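# Pull the protruding nail out using a tool

## Task

Extract the nail that is sticking up. The robot's own body (gripper, fingers, arm) may touch that nail only lightly, never more, so the pulling has to be done through something it holds. Anything still in a gripper when the job ends will be dropped, and nothing may end up fallen off the table or set down off it.

## Robot and tools

Robot: two arms, left_arm and right_arm, each with six joints and a two-finger gripper. In every row and in every per-joint list of a result the joints of an arm come in this order: wrist 3, wrist 2, elbow, shoulder pan, wrist 1, shoulder lift. Use this order and no other.

Frame: positions, quaternions (wxyz) and velocities of each gripper are reported in one scene frame, in metres and m/s. Its origin sits at table-top height midway between the nominal arm bases; +z is up, +x points out over the table, and left_arm is on the +y side (this need not match image left). Printed hand positions can be slightly off, more so when the arm is stretched. The gripper's fingers point along its own +z and close along its y; end_effector_position is the spot between the closed pads. Closed fingertips extend about 19 mm past it, open ones about 6 mm, and closing pushes the tips roughly 13 mm further out, so keep clearance above surfaces. A flat block juts about 9 cm from the wrist 3 axis along the gripper's +x and rotates with it.

The row: 18 plain numbers. First left_arm: its 6 joint angles (absolute targets in radians, same values as Joint positions shows), then gripper position, force_limit, speed. Then the same 9 for right_arm. Always send all 18, even when one arm stays put; to leave a gripper unchanged, resend its last three numbers (0 is a real command). Gripper numbers lie in -1 to 1. position: +1 fully open (85 mm), about -0.8 pads touch, -1 closes until blocked. speed: about 20 mm/s at -1, 85 at 0, 150 at +1. force_limit with speed sets grip: slow close at force_limit -1 gives roughly 30 N per pad, at +1 about 100 N; a fast close from well open onto an object gives about 200 N or more. Both start at +1. Stated joint ranges: elbow -3.142 to 3.142, all others -6.283 to 6.283; a target more than 0.010 rad outside a range and beyond the current angle is refused.

Tools:
execute_actions(actions, cameras): actions is a list of actions; each action is a table of up to 15 rows, one row per 1/30 s step, the last row repeated to fill 15 steps. An empty list just returns state and images. cameras picks images: omitted/null/["all"] for all, [] for none; an unknown name voids the call. Camera names: cam_high, cam_low, cam_work, cam_left_wrist, cam_right_wrist (all 672x504).
move(target, speed, blend, blocking, cameras): target is one 18-number row or a list of up to 15 rows differing only in joint angles; joints travel in step along paths to those absolute angles (grippers usually curve). speed is the top rate in rad/s of the joint with the longest way, 0.01 to 2, default 0.5, one number or one per target. blend (rad) rounds corners between listed targets. Gripper numbers are sent at the start. blocking=false returns after about 0.5 s while the motion continues; execute_actions is refused until a result shows the move ended (use wait or stop). Paths ignore obstacles and the other arm, and a path over 10 s falls short. The result adds a move: line, e.g. done, off_target, moving, held or fault, plus the farthest-off joint per arm.
wait(seconds 0 to 10): lets time run with last commands held.
stop(): brakes a running move; fingers keep going.
zoom_image(camera, region [x0,y0,x1,y1] pixels, at most 504x504): closer look at that camera's latest image.
zero_wrist_force(arm): subtracts the current wrist force/torque from later readings.
finished_scene(scene, check): call it twice in separate replies. The first only records your check (for each condition: what images and readings show, what they cannot show, how it could still be failing); the second ends the scene irreversibly.

Reading results: Joint positions / velocities per arm in the joint order above; Joint targets is what joints are driven toward now (resend to hold still); Tool commands shows gripper commands. object_status: 0 moving, 1 blocked while opening, 2 blocked while closing (a grip), 3 reached requested position or pads met. position_measured counts: 3 open, ~78 is 60 mm, 130 is 40 mm, 180 is 20 mm, 230 closed. Wrist force and torque are in the end effector's axes, zeroed at start. Joint torques include arm weight and are noisy. "joint command not followed" means the inter-arm clearance check altered targets; HELD marks steps withheld. "joint sent to its limit" means a joint hit its end.

Motion limits: joint target speed capped near 1.88 rad/s (shoulder pan, lift) and 2.83 (others); targets stay within 0.383/0.575 rad of measured angles and within 100 mm of the measured gripper position, so far goals take several actions. Motion lags commands by about 0.09 to 0.20 s.

Avoid: arms are stiff, so commanding even slightly past a firm contact may fault. An arm stops for 10 s if contact torque reaches a joint limit (N m: shoulder pan 303, shoulder lift 303, elbow 138, wrists 49.6) or outside force reaches about 150 N; then release anything pinning it before moving. Motors heat when loaded, stretched or straining; MOTOR HOT appears at 70 °C and brakes set at 85 °C. Avoid arm-to-arm collisions, fast impacts, hard presses, heavy twisting or hard grips on things still resting on something, drops, and anything leaving the table. Loose objects may get nudged occasionally. Do not grab the nail bare-handed beyond a light touch; pull it with a held tool, then set everything down on the table before ending.

Each tool is called after "Request:" by a JSON object that holds its "op" and its "data".

## Session

Request:
{"op": "execute_actions", "data": {"actions": []}}

Scene clock: 0.00 s.
left_arm: end_effector_position=(+0.4908, +1.0473, +0.1706) position_measured=3 object_status=3 end_effector_quat_wxyz=(+0.584, +0.421, -0.683, +0.124) end_effector_velocity=(+0.001, +0.000, +0.001) end_effector_angular_velocity=(+0.001, -0.002, -0.001) | right_arm: end_effector_position=(+1.1459, -0.1409, +0.1156) position_measured=3 object_status=3 end_effector_quat_wxyz=(-0.057, +0.709, -0.457, +0.534) end_effector_velocity=(+0.000, +0.000, -0.002) end_effector_angular_velocity=(-0.001, +0.001, +0.000)
Joint names: [wrist 3, wrist 2, elbow, shoulder pan, wrist 1, shoulder lift]
Joint positions: left_arm=[-0.4 -1.76 1.186 0.582 -0.723 -0.76] | right_arm=[-1.607 0.553 -1.437 3.895 -0.168 -2.472]
Joint velocities: left_arm=[0 0 -0.002 0 0 -0.001] | right_arm=[0 0 0 0 0 -0.002]
Joint torques (N m): no reading
Motor temperatures (°C): left_arm=[32 33 29 27 36 30] | right_arm=[35 25 29 32 37 30]
Wrist force (N): no reading
Wrist torque (N m): no reading
Wrist force, peak (N): no reading
Joint targets: left_arm=[-0.400 -1.760 1.186 0.582 -0.723 -0.760] | right_arm=[-1.607 0.553 -1.437 3.895 -0.168 -2.472]
Tool commands: left_gripper/position=+1.0 left_gripper/force_limit=+1.0 left_gripper/speed=+1.0 right_gripper/position=+1.0 right_gripper/force_limit=+1.0 right_gripper/speed=+1.0

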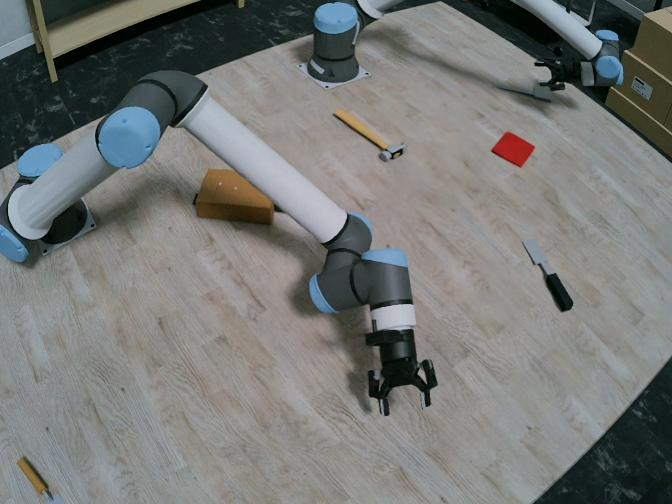

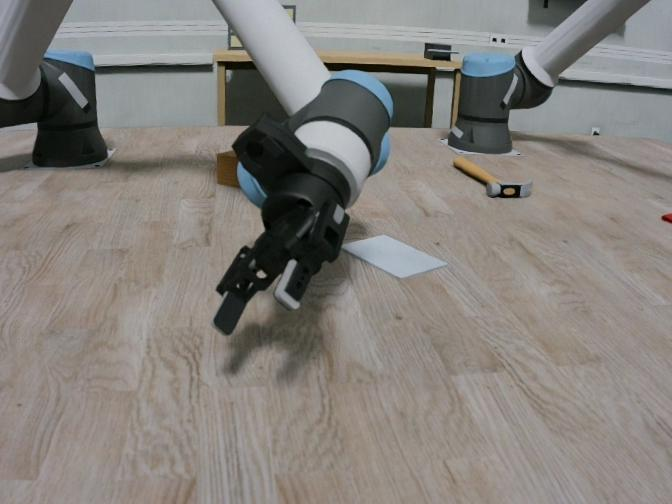

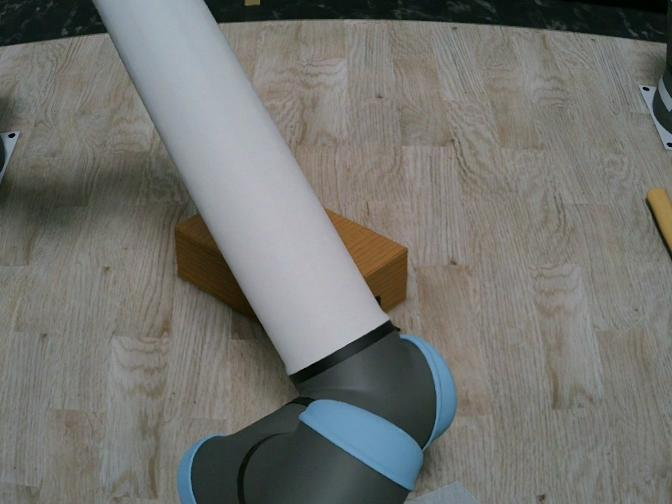

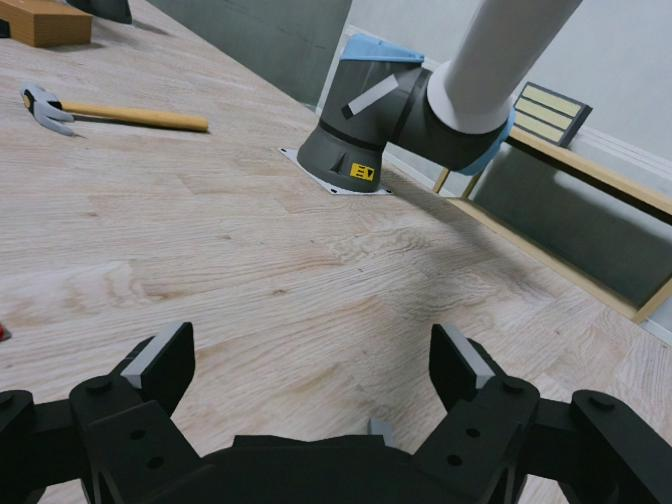

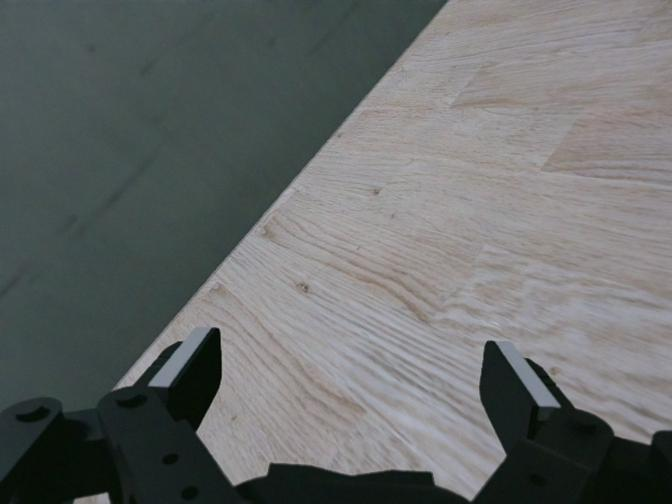

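Request:
{"op": "move", "data": {"target": [-0.4,-1.76,1.186,0.582,-0.723,-0.76,1,1,1,-1.607,0.553,-1.437,2.5,-0.168,-2.1,1,1,1], "speed": 0.9}}

Scene clock: 4.77 s.
left_arm: end_effector_position=(+0.4910, +1.0473, +0.1704) position_measured=3 object_status=3 end_effector_quat_wxyz=(+0.584, +0.421, -0.683, +0.124) end_effector_velocity=(+0.001, +0.000, +0.000) end_effector_angular_velocity=(+0.000, +0.000, +0.000) | right_arm: end_effector_position=(+0.6476, -1.5214, +0.5111) position_measured=3 object_status=3 end_effector_quat_wxyz=(-0.203, -0.146, +0.787, -0.564) end_effector_velocity=(-0.002, -0.001, +0.001) end_effector_angular_velocity=(-0.001, -0.001, -0.002)
Joint names: [wrist 3, wrist 2, elbow, shoulder pan, wrist 1, shoulder lift]
Joint positions: left_arm=[-0.4 -1.76 1.186 0.582 -0.723 -0.76] | right_arm=[-1.607 0.553 -1.437 2.5 -0.168 -2.1]
Joint velocities: left_arm=[0 -0.001 0 -0.001 0 0.001] | right_arm=[0 0 0 -0.002 -0.001 0.001]
Joint torques (N m): left_arm=[1.85 0.77 -44.9 -10.18 0.17 -81.55] | right_arm=[-3.07 2.69 36.86 -19.55 6.98 110.38]
Motor temperatures (°C): left_arm=[32 33 29 27 36 30] | right_arm=[35 25 29 32 37 30]
Wrist force (N): left_arm=[0.3 0.1 0.1] | right_arm=[-0.5 0.2 0.6]
Wrist torque (N m): left_arm=[0.02 -0.05 0.00] | right_arm=[0.17 -0.05 -0.04]
Wrist force, peak (N): left_arm=[0.4 0.4 -0.1] | right_arm=[6.1 0.5 5.0]
Joint targets: left_arm=[-0.400 -1.760 1.186 0.582 -0.723 -0.760] | right_arm=[-1.607 0.553 -1.437 2.500 -0.168 -2.100]
move: done

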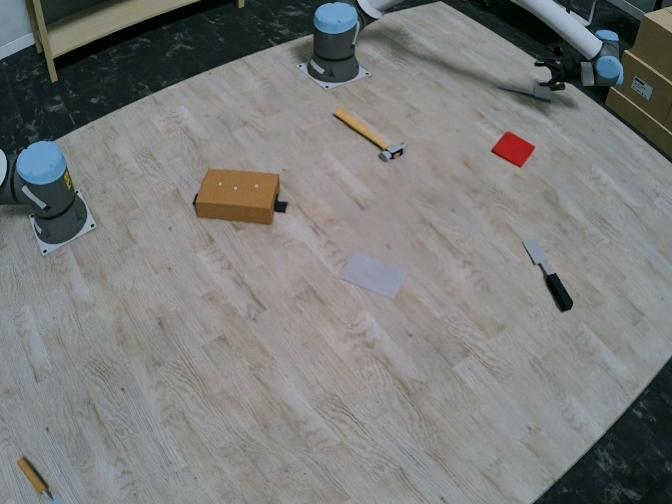

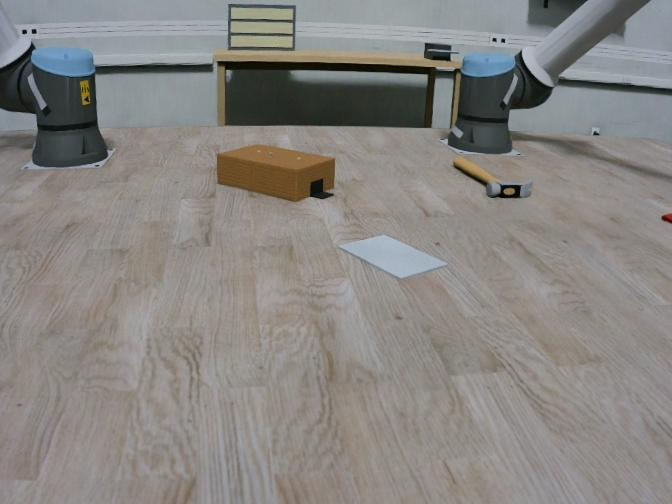

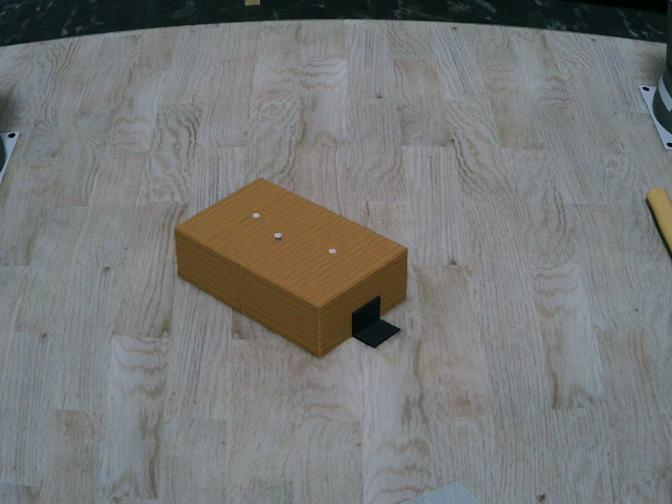

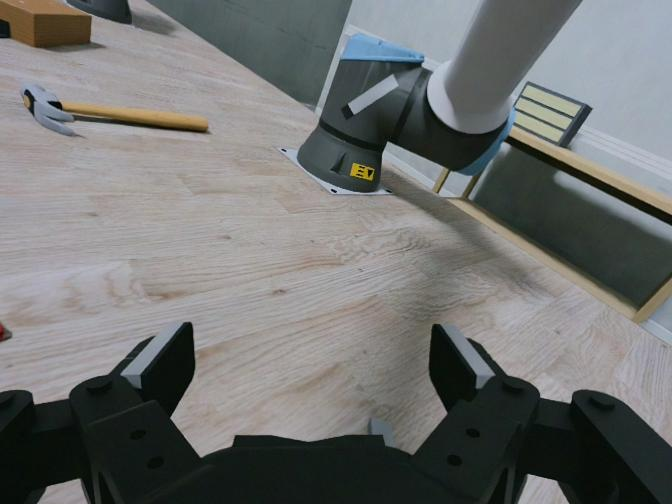

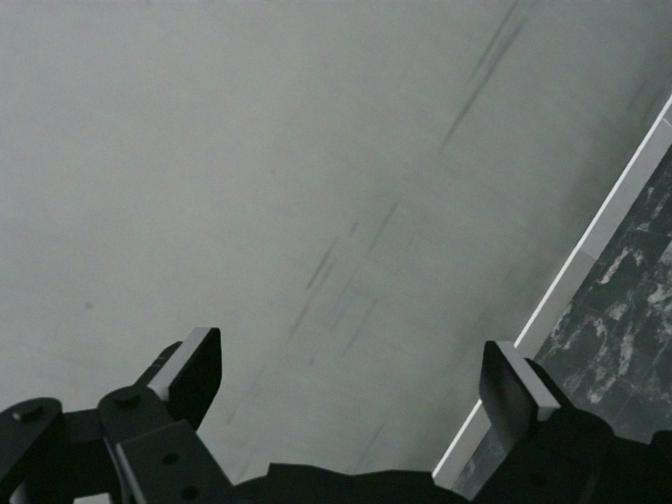

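Request:
{"op": "zoom_image", "data": {"camera": "cam_work", "region": [160, 160, 430, 362]}}

Request:
{"op": "zoom_image", "data": {"camera": "cam_low", "region": [205, 120, 355, 232]}}

Request:
{"op": "zoom_image", "data": {"camera": "cam_high", "region": [320, 90, 440, 180]}}

Request:
{"op": "zoom_image", "data": {"camera": "cam_left_wrist", "region": [0, 60, 240, 240]}}

Request:
{"op": "zoom_image", "data": {"camera": "cam_low", "region": [420, 130, 570, 242]}}

Scaled by 1.867 from the camera's 672x504 image, which has a finer 960x720 frame.

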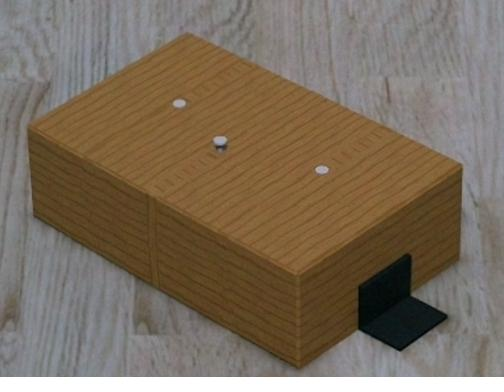

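Scaled by 3.360 from the camera's 672x504 image, which has a finer 960x720 frame.

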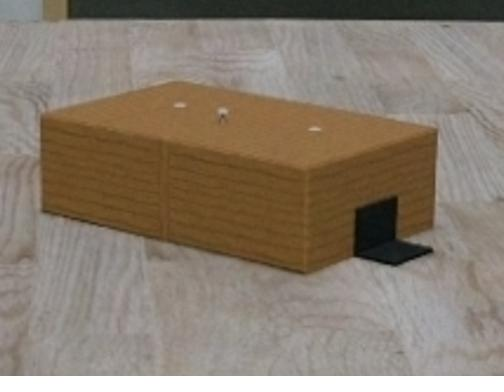

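Scaled by 4.200 from the camera's 672x504 image, which has a finer 960x720 frame.

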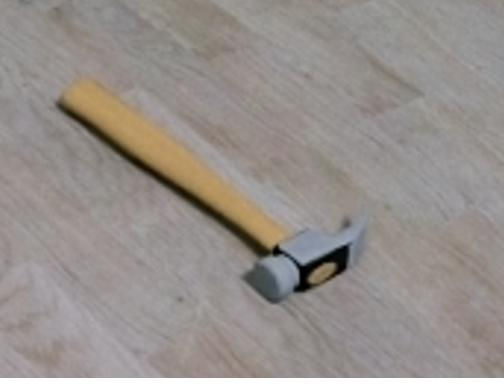

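Scaled by 2.100 from the camera's 672x504 image, which has a finer 960x720 frame.

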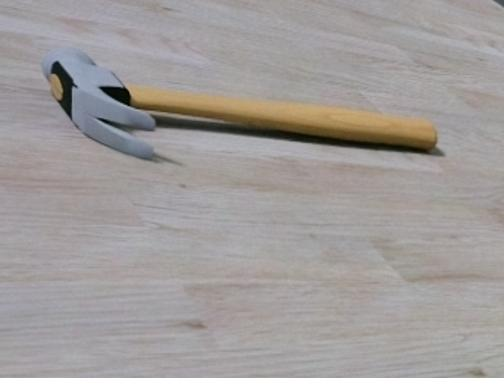

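Scaled by 3.360 from the camera's 672x504 image, which has a finer 960x720 frame.

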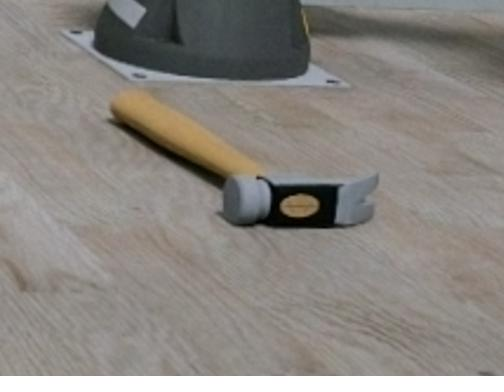

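Request:
{"op": "move", "data": {"target": [-0.4,-1.76,1.186,0.582,-0.723,-0.76,1,1,1,-1.571,1.571,-1.125,4.784,-1.452,-2.135,1,1,1], "speed": 0.9}}

Scene clock: 12.87 s.
left_arm: end_effector_position=(+0.4910, +1.0473, +0.1704) position_measured=3 object_status=3 end_effector_quat_wxyz=(+0.584, +0.421, -0.683, +0.124) end_effector_velocity=(+0.000, -0.001, +0.000) end_effector_angular_velocity=(+0.000, +0.000, +0.000) | right_arm: end_effector_position=(+0.1785, +0.4520, +0.3471) position_measured=3 object_status=3 end_effector_quat_wxyz=(+0.000, +0.999, +0.035, +0.000) end_effector_velocity=(-0.001, +0.000, +0.002) end_effector_angular_velocity=(+0.001, +0.000, +0.001)
Joint names: [wrist 3, wrist 2, elbow, shoulder pan, wrist 1, shoulder lift]
Joint positions: left_arm=[-0.4 -1.76 1.186 0.582 -0.723 -0.76] | right_arm=[-1.571 1.571 -1.125 4.784 -1.452 -2.135]
Joint velocities: left_arm=[0 0 0.001 -0.001 0 0] | right_arm=[0 0 0 0.001 -0.001 0.002]
Joint torques (N m): left_arm=[2.02 0.65 -33.24 -7.33 -0.26 -86.55] | right_arm=[3.13 4.12 52.78 21.43 0.95 91.62]
Motor temperatures (°C): left_arm=[32 33 29 27 36 30] | right_arm=[35 25 29 32 37 30]
Wrist force (N): left_arm=[0.0 -0.1 0.0] | right_arm=[-1.5 1.8 -2.2]
Wrist torque (N m): left_arm=[-0.02 0.00 0.00] | right_arm=[-0.06 -0.10 0.17]
Wrist force, peak (N): left_arm=[0.2 0.4 -0.5] | right_arm=[-10.6 -0.2 -2.0]
Joint targets: left_arm=[-0.400 -1.760 1.186 0.582 -0.723 -0.760] | right_arm=[-1.571 1.571 -1.125 4.784 -1.452 -2.135]
move: done

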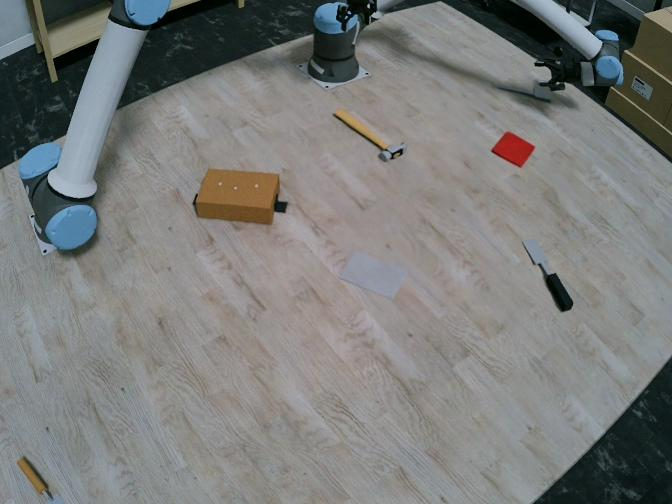

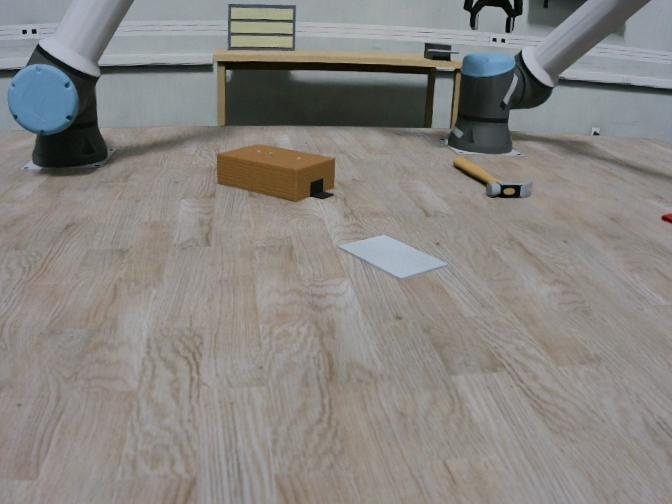

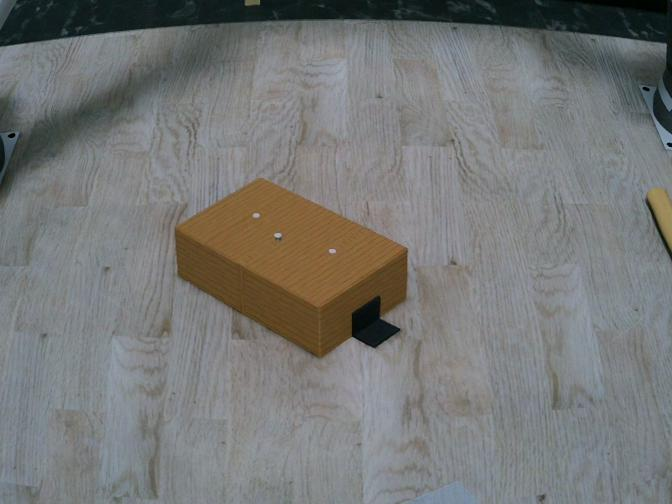

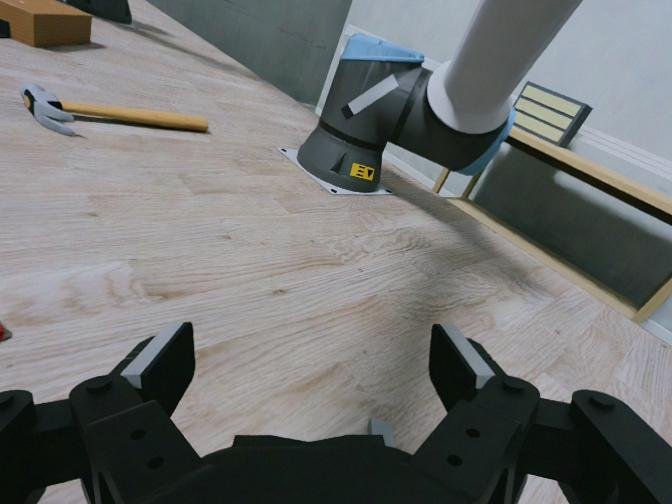

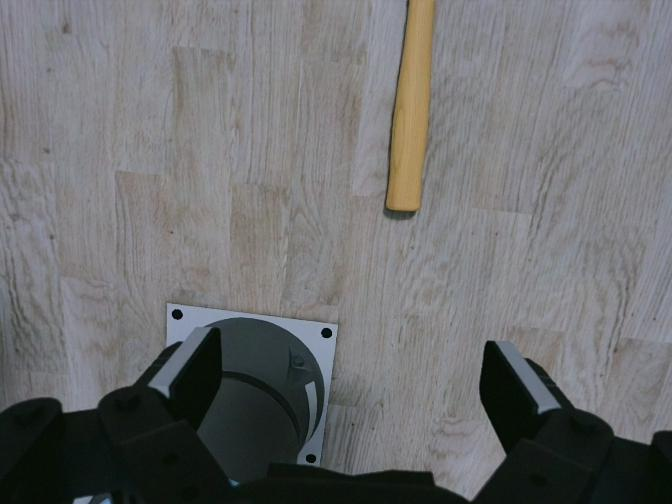

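Request:
{"op": "move", "data": {"target": [-0.4,-1.76,1.186,0.582,-0.723,-0.76,1,1,1,-1.70,1.571,-1.204,4.582,-1.424,-2.084,1,1,1], "cameras": ["cam_right_wrist","cam_high"]}}

Scene clock: 14.67 s.
left_arm: end_effector_position=(+0.4910, +1.0473, +0.1704) position_measured=3 object_status=3 end_effector_quat_wxyz=(+0.584, +0.421, -0.683, +0.124) end_effector_velocity=(+0.000, -0.001, +0.000) end_effector_angular_velocity=(+0.000, +0.001, -0.001) | right_arm: end_effector_position=(+0.3778, +0.3819, +0.3472) position_measured=3 object_status=3 end_effector_quat_wxyz=(+0.000, +1.000, -0.001, +0.000) end_effector_velocity=(+0.000, +0.000, +0.000) end_effector_angular_velocity=(+0.001, +0.000, +0.000)
Joint names: [wrist 3, wrist 2, elbow, shoulder pan, wrist 1, shoulder lift]
Joint positions: left_arm=[-0.4 -1.76 1.186 0.582 -0.723 -0.76] | right_arm=[-1.7 1.571 -1.204 4.582 -1.424 -2.084]
Joint velocities: left_arm=[0 0 0.001 -0.001 0 0] | right_arm=[0 0 0 0 0.001 0]
Joint torques (N m): left_arm=[1.51 0.35 -34.66 -3.37 -0.24 -82.04] | right_arm=[-3.38 -0.52 39.59 -16.85 8.49 114.78]
Motor temperatures (°C): left_arm=[32 33 29 27 36 30] | right_arm=[35 25 29 32 37 30]
Wrist force (N): left_arm=[0.1 0.0 -0.1] | right_arm=[-2.0 1.3 -2.7]
Wrist torque (N m): left_arm=[0.00 -0.02 0.00] | right_arm=[-0.22 -0.08 0.18]
Wrist force, peak (N): left_arm=[-0.3 0.3 0.2] | right_arm=[-6.2 -0.3 -2.4]
Joint targets: left_arm=[-0.400 -1.760 1.186 0.582 -0.723 -0.760] | right_arm=[-1.700 1.571 -1.204 4.582 -1.424 -2.084]
move: done
Images, in order (width x height): cam_high 672x504, cam_right_wrist 672x504.

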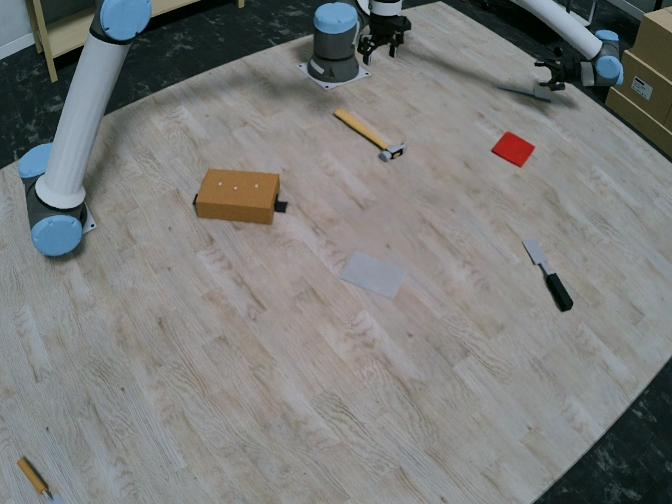

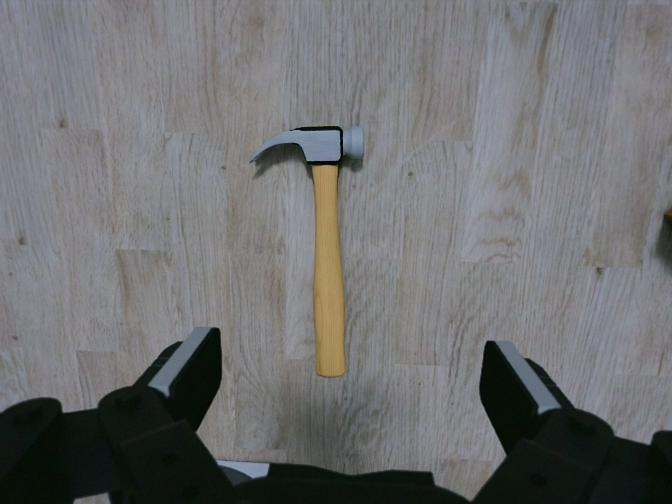

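Request:
{"op": "move", "data": {"target": [-0.4,-1.76,1.186,0.582,-0.723,-0.76,1,1,1,-1.644,1.571,-1.451,4.664,-1.070,-2.191,1,1,1], "cameras": ["cam_right_wrist","cam_low"]}}

Scene clock: 16.87 s.
left_arm: end_effector_position=(+0.4910, +1.0473, +0.1704) position_measured=3 object_status=3 end_effector_quat_wxyz=(+0.584, +0.421, -0.683, +0.124) end_effector_velocity=(+0.000, +0.000, +0.001) end_effector_angular_velocity=(+0.001, -0.001, -0.001) | right_arm: end_effector_position=(+0.2984, +0.3948, +0.1213) position_measured=3 object_status=3 end_effector_quat_wxyz=(+0.000, +1.000, +0.011, +0.000) end_effector_velocity=(-0.002, +0.000, +0.000) end_effector_angular_velocity=(-0.001, +0.000, +0.001)
Joint names: [wrist 3, wrist 2, elbow, shoulder pan, wrist 1, shoulder lift]
Joint positions: left_arm=[-0.4 -1.76 1.186 0.582 -0.723 -0.76] | right_arm=[-1.644 1.571 -1.451 4.664 -1.07 -2.191]
Joint velocities: left_arm=[-0.001 0.001 0 0 0 -0.002] | right_arm=[0.001 0 -0.001 0.002 0 0]
Joint torques (N m): left_arm=[1.38 0.58 -35.06 -3.63 -0.42 -86.01] | right_arm=[2.96 -2.65 34.53 21.13 8.83 89.59]
Motor temperatures (°C): left_arm=[32 33 29 27 36 30] | right_arm=[35 25 29 32 37 30]
Wrist force (N): left_arm=[-0.2 0.2 0.1] | right_arm=[-1.5 1.0 -2.3]
Wrist torque (N m): left_arm=[0.03 0.02 0.00] | right_arm=[-0.25 -0.04 0.14]
Wrist force, peak (N): left_arm=[0.2 0.5 -0.1] | right_arm=[-1.3 2.0 -5.9]
Joint targets: left_arm=[-0.400 -1.760 1.186 0.582 -0.723 -0.760] | right_arm=[-1.644 1.571 -1.451 4.664 -1.070 -2.191]
move: done
Images, in order (width x height): cam_low 672x504, cam_right_wrist 672x504.

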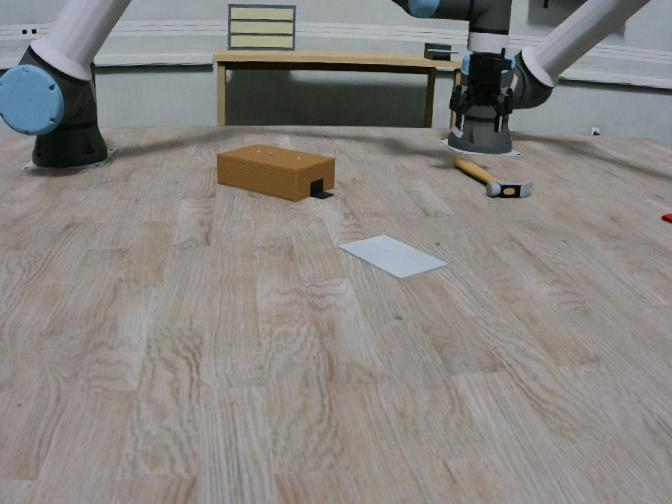

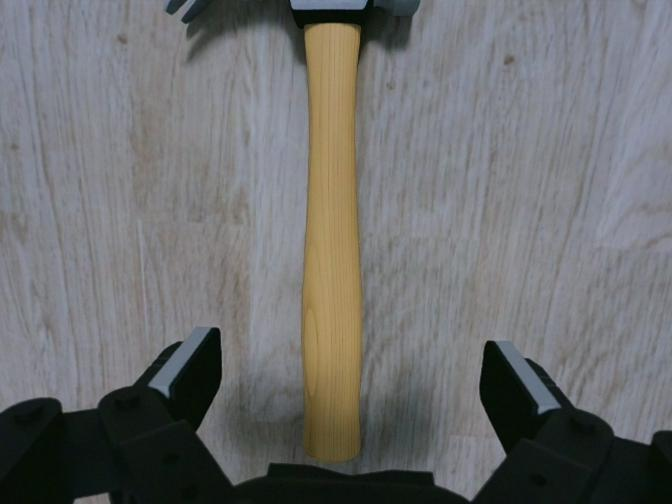

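Request:
{"op": "move", "data": {"target": [-0.4,-1.76,1.186,0.582,-0.723,-0.76,1,1,1,-1.651,1.571,-1.465,4.654,-0.993,-2.254,1,1,1], "cameras": ["cam_right_wrist","cam_low","cam_high"]}}

Request:
{"op": "zoom_image", "data": {"camera": "cam_low", "region": [420, 80, 570, 220]}}

Request:
{"op": "zoom_image", "data": {"camera": "cam_high", "region": [290, 40, 440, 180]}}

Scene clock: 19.60 s.
left_arm: end_effector_position=(+0.4910, +1.0473, +0.1704) position_measured=3 object_status=3 end_effector_quat_wxyz=(+0.584, +0.421, -0.683, +0.124) end_effector_velocity=(+0.000, +0.001, +0.000) end_effector_angular_velocity=(+0.000, +0.000, +0.000) | right_arm: end_effector_position=(+0.3085, +0.4006, +0.0602) position_measured=3 object_status=3 end_effector_quat_wxyz=(+0.000, +1.000, +0.010, +0.000) end_effector_velocity=(+0.000, +0.000, -0.001) end_effector_angular_velocity=(+0.001, +0.000, +0.001)
Joint names: [wrist 3, wrist 2, elbow, shoulder pan, wrist 1, shoulder lift]
Joint positions: left_arm=[-0.4 -1.76 1.186 0.582 -0.723 -0.76] | right_arm=[-1.651 1.571 -1.465 4.654 -0.993 -2.254]
Joint velocities: left_arm=[0.001 0.001 0 0.001 0 0] | right_arm=[-0.001 0 -0.001 0 0.003 -0.001]
Joint torques (N m): left_arm=[1.43 0.55 -35.59 -3.72 -0.07 -86.96] | right_arm=[-3.05 -2.58 33.25 -17.64 8.82 91.67]
Motor temperatures (°C): left_arm=[32 33 29 27 36 30] | right_arm=[35 25 29 32 37 30]
Wrist force (N): left_arm=[-0.2 0.0 0.1] | right_arm=[-1.9 0.8 -2.3]
Wrist torque (N m): left_arm=[0.00 0.02 0.00] | right_arm=[-0.21 0.03 0.10]
Wrist force, peak (N): left_arm=[0.0 0.6 -0.1] | right_arm=[-2.2 1.2 -4.4]
Joint targets: left_arm=[-0.400 -1.760 1.186 0.582 -0.723 -0.760] | right_arm=[-1.651 1.571 -1.465 4.654 -0.993 -2.254]
move: done
Images, in order (width x height): cam_high 672x504, cam_low 672x504, cam_right_wrist 672x504.

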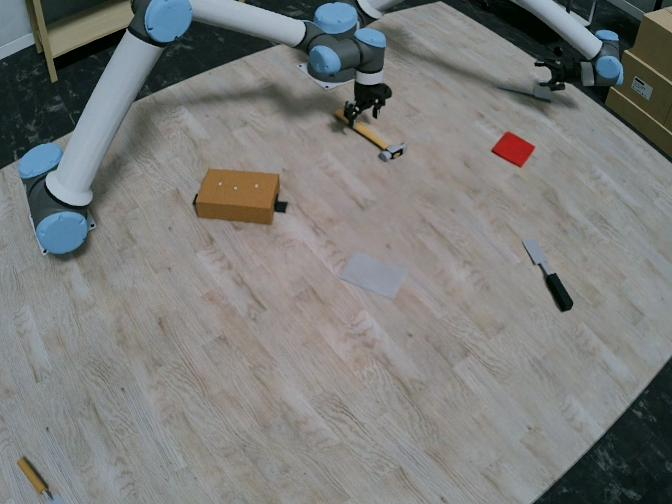

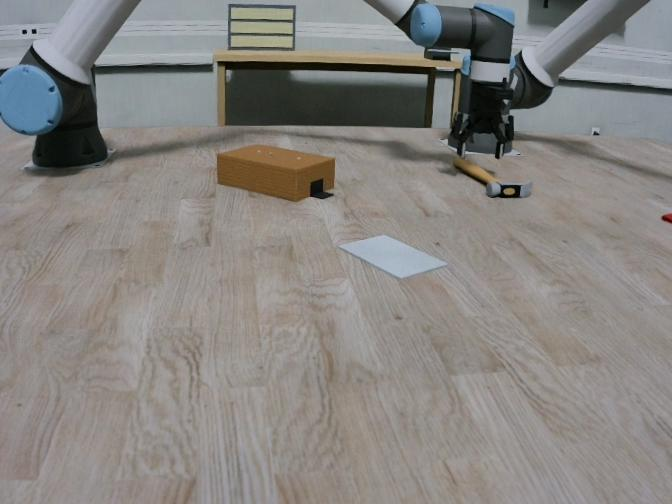

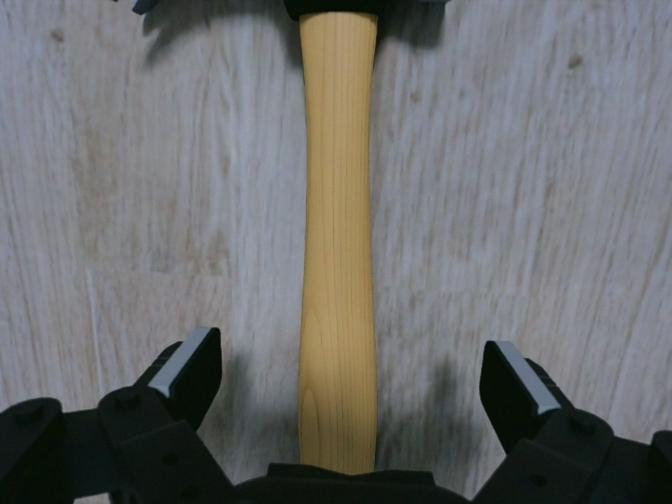

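Scaled by 3.360 from the camera's 672x504 image, which has a finer 960x720 frame.

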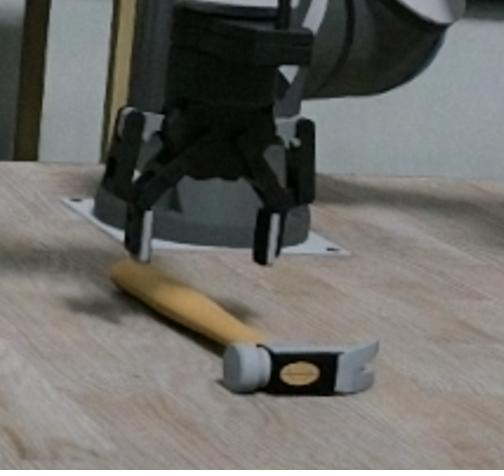

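Scaled by 3.360 from the camera's 672x504 image, which has a finer 960x720 frame.

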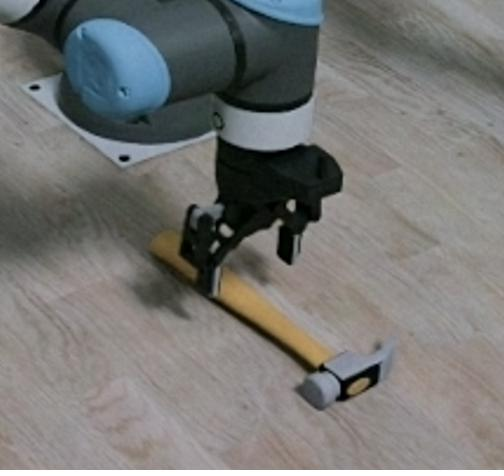

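Request:
{"op": "move", "data": {"target": [-0.4,-1.76,1.186,0.582,-0.723,-0.76,1,1,1,-1.651,1.571,-1.480,4.650,-0.944,-2.288,1,1,1], "cameras": [], "speed": 0.15}}

Request:
{"op": "move", "data": {"target": [-0.4,-1.76,1.186,0.582,-0.723,-0.76,1,1,1,-1.651,1.571,-1.480,4.650,-0.944,-2.288,-1,1,-1], "cameras": ["cam_right_wrist","cam_low","cam_high"]}}

Scene clock: 20.70 s.
left_arm: end_effector_position=(+0.4910, +1.0473, +0.1704) position_measured=3 object_status=3 end_effector_quat_wxyz=(+0.584, +0.421, -0.683, +0.124) end_effector_velocity=(+0.000, +0.000, +0.000) end_effector_angular_velocity=(+0.000, +0.001, +0.000) | right_arm: end_effector_position=(+0.3124, +0.3997, +0.0236) position_measured=3 object_status=3 end_effector_quat_wxyz=(+0.000, +1.000, +0.008, +0.000) end_effector_velocity=(+0.002, +0.000, +0.000) end_effector_angular_velocity=(+0.001, +0.000, -0.002)
Joint names: [wrist 3, wrist 2, elbow, shoulder pan, wrist 1, shoulder lift]
Joint positions: left_arm=[-0.4 -1.76 1.186 0.582 -0.723 -0.76] | right_arm=[-1.651 1.571 -1.48 4.65 -0.944 -2.288]
Joint velocities: left_arm=[0 0 0 0 0 0.001] | right_arm=[-0.001 0 0 -0.002 0.001 0]
Joint torques (N m): left_arm=[1.35 0.47 -36.8 1.28 0.33 -88.86] | right_arm=[-3.07 -2.62 31.64 -16.16 9.24 92.96]
Motor temperatures (°C): left_arm=[32 33 29 27 36 30] | right_arm=[35 25 29 31 37 30]
Wrist force (N): left_arm=[0.3 0.0 -0.2] | right_arm=[-1.4 0.8 -2.6]
Wrist torque (N m): left_arm=[0.01 -0.06 0.00] | right_arm=[-0.21 -0.03 0.10]
Wrist force, peak (N): left_arm=[-0.1 0.3 -0.4] | right_arm=[-2.2 0.8 -3.6]
Joint targets: left_arm=[-0.400 -1.760 1.186 0.582 -0.723 -0.760] | right_arm=[-1.651 1.571 -1.480 4.650 -0.944 -2.288]
move: done
No camera images: "cameras" was empty.

Scene clock: 24.20 s.
left_arm: end_effector_position=(+0.4910, +1.0473, +0.1704) position_measured=3 object_status=3 end_effector_quat_wxyz=(+0.584, +0.421, -0.683, +0.124) end_effector_velocity=(+0.000, +0.000, -0.001) end_effector_angular_velocity=(+0.000, +0.001, +0.000) | right_arm: end_effector_position=(+0.3124, +0.3997, +0.0235) position_measured=160 object_status=0 end_effector_quat_wxyz=(+0.000, +1.000, +0.008, +0.000) end_effector_velocity=(-0.001, +0.000, +0.000) end_effector_angular_velocity=(+0.000, +0.000, +0.001)
Joint names: [wrist 3, wrist 2, elbow, shoulder pan, wrist 1, shoulder lift]
Joint positions: left_arm=[-0.4 -1.76 1.186 0.582 -0.723 -0.76] | right_arm=[-1.651 1.571 -1.48 4.65 -0.944 -2.288]
Joint velocities: left_arm=[0 0.001 0 0 0 0.001] | right_arm=[0 0 0 0.001 0 0]
Joint torques (N m): left_arm=[0.62 0.64 -37.06 1.71 0.34 -89.67] | right_arm=[-1.79 -2.52 34.6 -15.54 5.1 93.37]
Motor temperatures (°C): left_arm=[32 33 29 27 36 30] | right_arm=[35 25 29 31 37 30]
Wrist force (N): left_arm=[0.0 0.3 -0.1] | right_arm=[-2.3 -2.0 -14.3]
Wrist torque (N m): left_arm=[0.05 -0.02 0.01] | right_arm=[-0.17 -0.03 -0.73]
Wrist force, peak (N): left_arm=[-0.3 0.4 -0.3] | right_arm=[-2.4 -2.8 -15.0]
Joint targets: left_arm=[-0.400 -1.760 1.186 0.582 -0.723 -0.760] | right_arm=[-1.651 1.571 -1.480 4.650 -0.944 -2.288]
move: done
Images, in order (width x height): cam_high 672x504, cam_low 672x504, cam_right_wrist 672x504.

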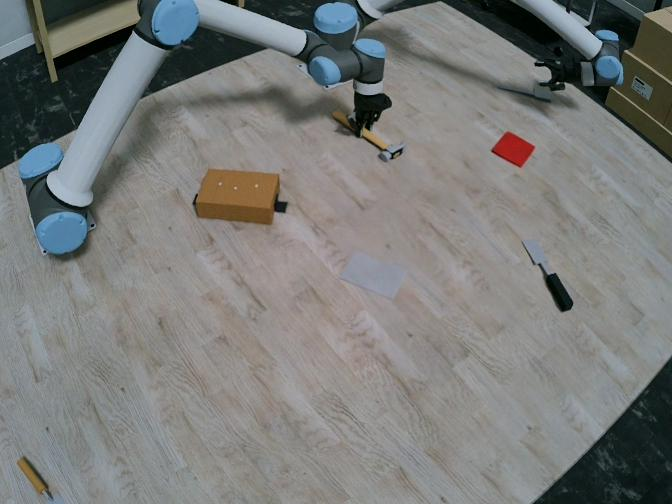

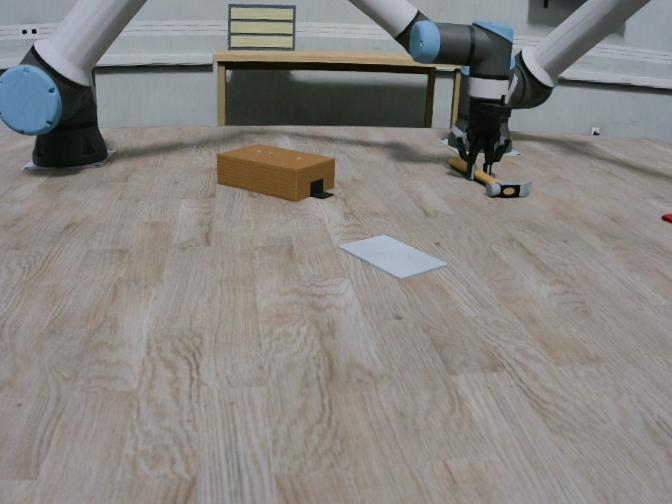

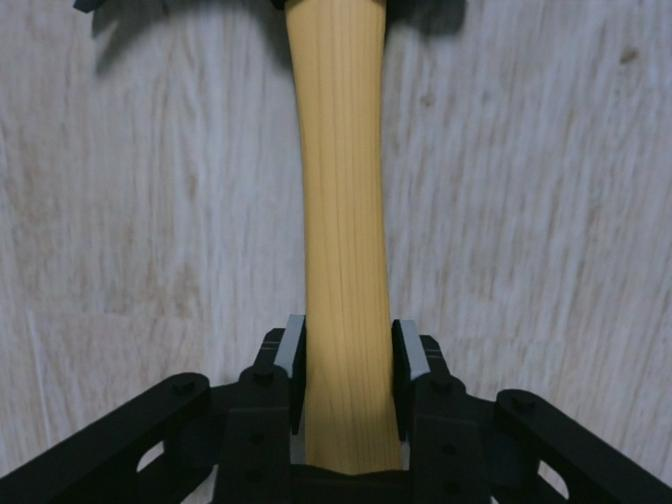

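Request:
{"op": "move", "data": {"target": [-0.4,-1.76,1.186,0.582,-0.723,-0.76,1,1,1,-1.651,1.571,-1.478,4.650,-0.950,-2.284,-1,1,-1], "cameras": [], "speed": 0.15}}

Scene clock: 25.07 s.
left_arm: end_effector_position=(+0.4910, +1.0473, +0.1704) position_measured=3 object_status=3 end_effector_quat_wxyz=(+0.584, +0.421, -0.683, +0.124) end_effector_velocity=(+0.000, +0.000, +0.001) end_effector_angular_velocity=(+0.000, -0.001, +0.000) | right_arm: end_effector_position=(+0.3124, +0.3998, +0.0278) position_measured=160 object_status=2 end_effector_quat_wxyz=(+0.000, +1.000, +0.008, +0.000) end_effector_velocity=(-0.001, +0.000, +0.000) end_effector_angular_velocity=(+0.000, +0.000, +0.001)
Joint names: [wrist 3, wrist 2, elbow, shoulder pan, wrist 1, shoulder lift]
Joint positions: left_arm=[-0.4 -1.76 1.186 0.582 -0.723 -0.76] | right_arm=[-1.651 1.571 -1.478 4.65 -0.95 -2.284]
Joint velocities: left_arm=[0.001 0 0 0 0 -0.001] | right_arm=[0 0 0 0.001 0 0]
Joint torques (N m): left_arm=[0.51 0.95 -37.51 5.07 0.63 -90.33] | right_arm=[-0.62 -2.46 46.05 -13.49 0.98 122.76]
Motor temperatures (°C): left_arm=[32 33 29 27 36 30] | right_arm=[35 25 29 31 37 30]
Wrist force (N): left_arm=[-0.1 -0.1 -0.2] | right_arm=[-0.2 1.2 -0.4]
Wrist torque (N m): left_arm=[-0.01 0.01 0.00] | right_arm=[-0.31 -0.11 0.09]
Wrist force, peak (N): left_arm=[-0.1 0.5 0.1] | right_arm=[-2.3 -1.7 -14.8]
Joint targets: left_arm=[-0.400 -1.760 1.186 0.582 -0.723 -0.760] | right_arm=[-1.651 1.571 -1.478 4.650 -0.950 -2.284]
move: done
No camera images: "cameras" was empty.

Request:
{"op": "move", "data": {"target": [-0.4,-1.76,1.186,0.582,-0.723,-0.76,1,1,1,-1.651,1.571,-1.478,4.650,-0.950,-2.284,1,1,-1], "cameras": []}}

Request:
{"op": "move", "data": {"target": [-0.4,-1.76,1.186,0.582,-0.723,-0.76,1,1,1,-1.701,1.571,-1.4375,4.602,-0.968,-2.307,1,1,-1], "cameras": ["cam_right_wrist"], "speed": 0.15}}

Scene clock: 30.23 s.
left_arm: end_effector_position=(+0.4910, +1.0473, +0.1704) position_measured=3 object_status=3 end_effector_quat_wxyz=(+0.584, +0.421, -0.683, +0.124) end_effector_velocity=(-0.001, +0.001, -0.001) end_effector_angular_velocity=(-0.001, +0.001, +0.001) | right_arm: end_effector_position=(+0.3124, +0.3999, +0.0279) position_measured=3 object_status=0 end_effector_quat_wxyz=(+0.000, +1.000, +0.008, +0.000) end_effector_velocity=(-0.003, +0.000, -0.002) end_effector_angular_velocity=(-0.002, +0.000, +0.003)
Joint names: [wrist 3, wrist 2, elbow, shoulder pan, wrist 1, shoulder lift]
Joint positions: left_arm=[-0.4 -1.76 1.186 0.582 -0.723 -0.76] | right_arm=[-1.651 1.571 -1.478 4.65 -0.95 -2.284]
Joint velocities: left_arm=[0 0 0 0.002 0 0.001] | right_arm=[0 0 0 0.003 0 -0.002]
Joint torques (N m): left_arm=[0.93 0.18 -38.42 2.71 1.27 -87.79] | right_arm=[2.77 -1.86 35.79 -8.63 6.35 100.04]
Motor temperatures (°C): left_arm=[32 33 29 27 36 30] | right_arm=[35 25 29 31 37 30]
Wrist force (N): left_arm=[0.2 0.0 0.0] | right_arm=[-1.6 1.3 -2.3]
Wrist torque (N m): left_arm=[0.00 -0.04 0.00] | right_arm=[-0.13 -0.01 0.10]
Wrist force, peak (N): left_arm=[0.2 0.3 -0.4] | right_arm=[-2.2 0.9 -2.8]
Joint targets: left_arm=[-0.400 -1.760 1.186 0.582 -0.723 -0.760] | right_arm=[-1.651 1.571 -1.478 4.650 -0.950 -2.284]
move: done
No camera images: "cameras" was empty.

Scene clock: 31.07 s.
left_arm: end_effector_position=(+0.4910, +1.0473, +0.1704) position_measured=3 object_status=3 end_effector_quat_wxyz=(+0.584, +0.421, -0.683, +0.124) end_effector_velocity=(+0.000, -0.001, -0.001) end_effector_angular_velocity=(-0.001, +0.002, -0.001) | right_arm: end_effector_position=(+0.3605, +0.4034, +0.0267) position_measured=3 object_status=3 end_effector_quat_wxyz=(+0.000, +1.000, +0.009, +0.000) end_effector_velocity=(+0.001, +0.000, +0.001) end_effector_angular_velocity=(+0.001, +0.000, +0.001)
Joint names: [wrist 3, wrist 2, elbow, shoulder pan, wrist 1, shoulder lift]
Joint positions: left_arm=[-0.4 -1.76 1.186 0.582 -0.723 -0.76] | right_arm=[-1.701 1.571 -1.438 4.602 -0.968 -2.307]
Joint velocities: left_arm=[0 0 0.001 -0.001 0 0.001] | right_arm=[-0.002 0 0.001 -0.001 -0.001 0.001]
Joint torques (N m): left_arm=[1 0.85 -39.31 6.33 1.26 -88.06] | right_arm=[-3.32 -1.68 46.58 -18.15 0.94 94.23]
Motor temperatures (°C): left_arm=[32 33 29 27 36 30] | right_arm=[35 25 29 31 37 30]
Wrist force (N): left_arm=[-0.2 0.1 0.0] | right_arm=[-2.0 0.7 -2.1]
Wrist torque (N m): left_arm=[0.01 0.02 0.00] | right_arm=[-0.23 -0.06 0.14]
Wrist force, peak (N): left_arm=[0.3 0.3 -0.2] | right_arm=[-2.8 1.0 -2.5]
Joint targets: left_arm=[-0.400 -1.760 1.186 0.582 -0.723 -0.760] | right_arm=[-1.701 1.571 -1.438 4.602 -0.968 -2.307]
move: done
Images, in order (width x height): cam_right_wrist 672x504.

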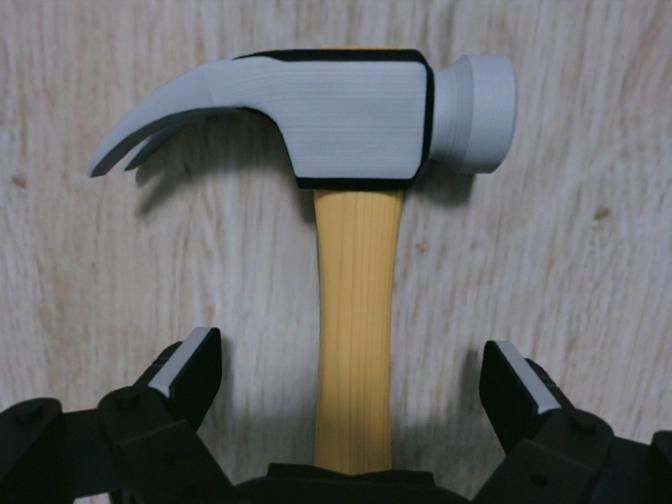

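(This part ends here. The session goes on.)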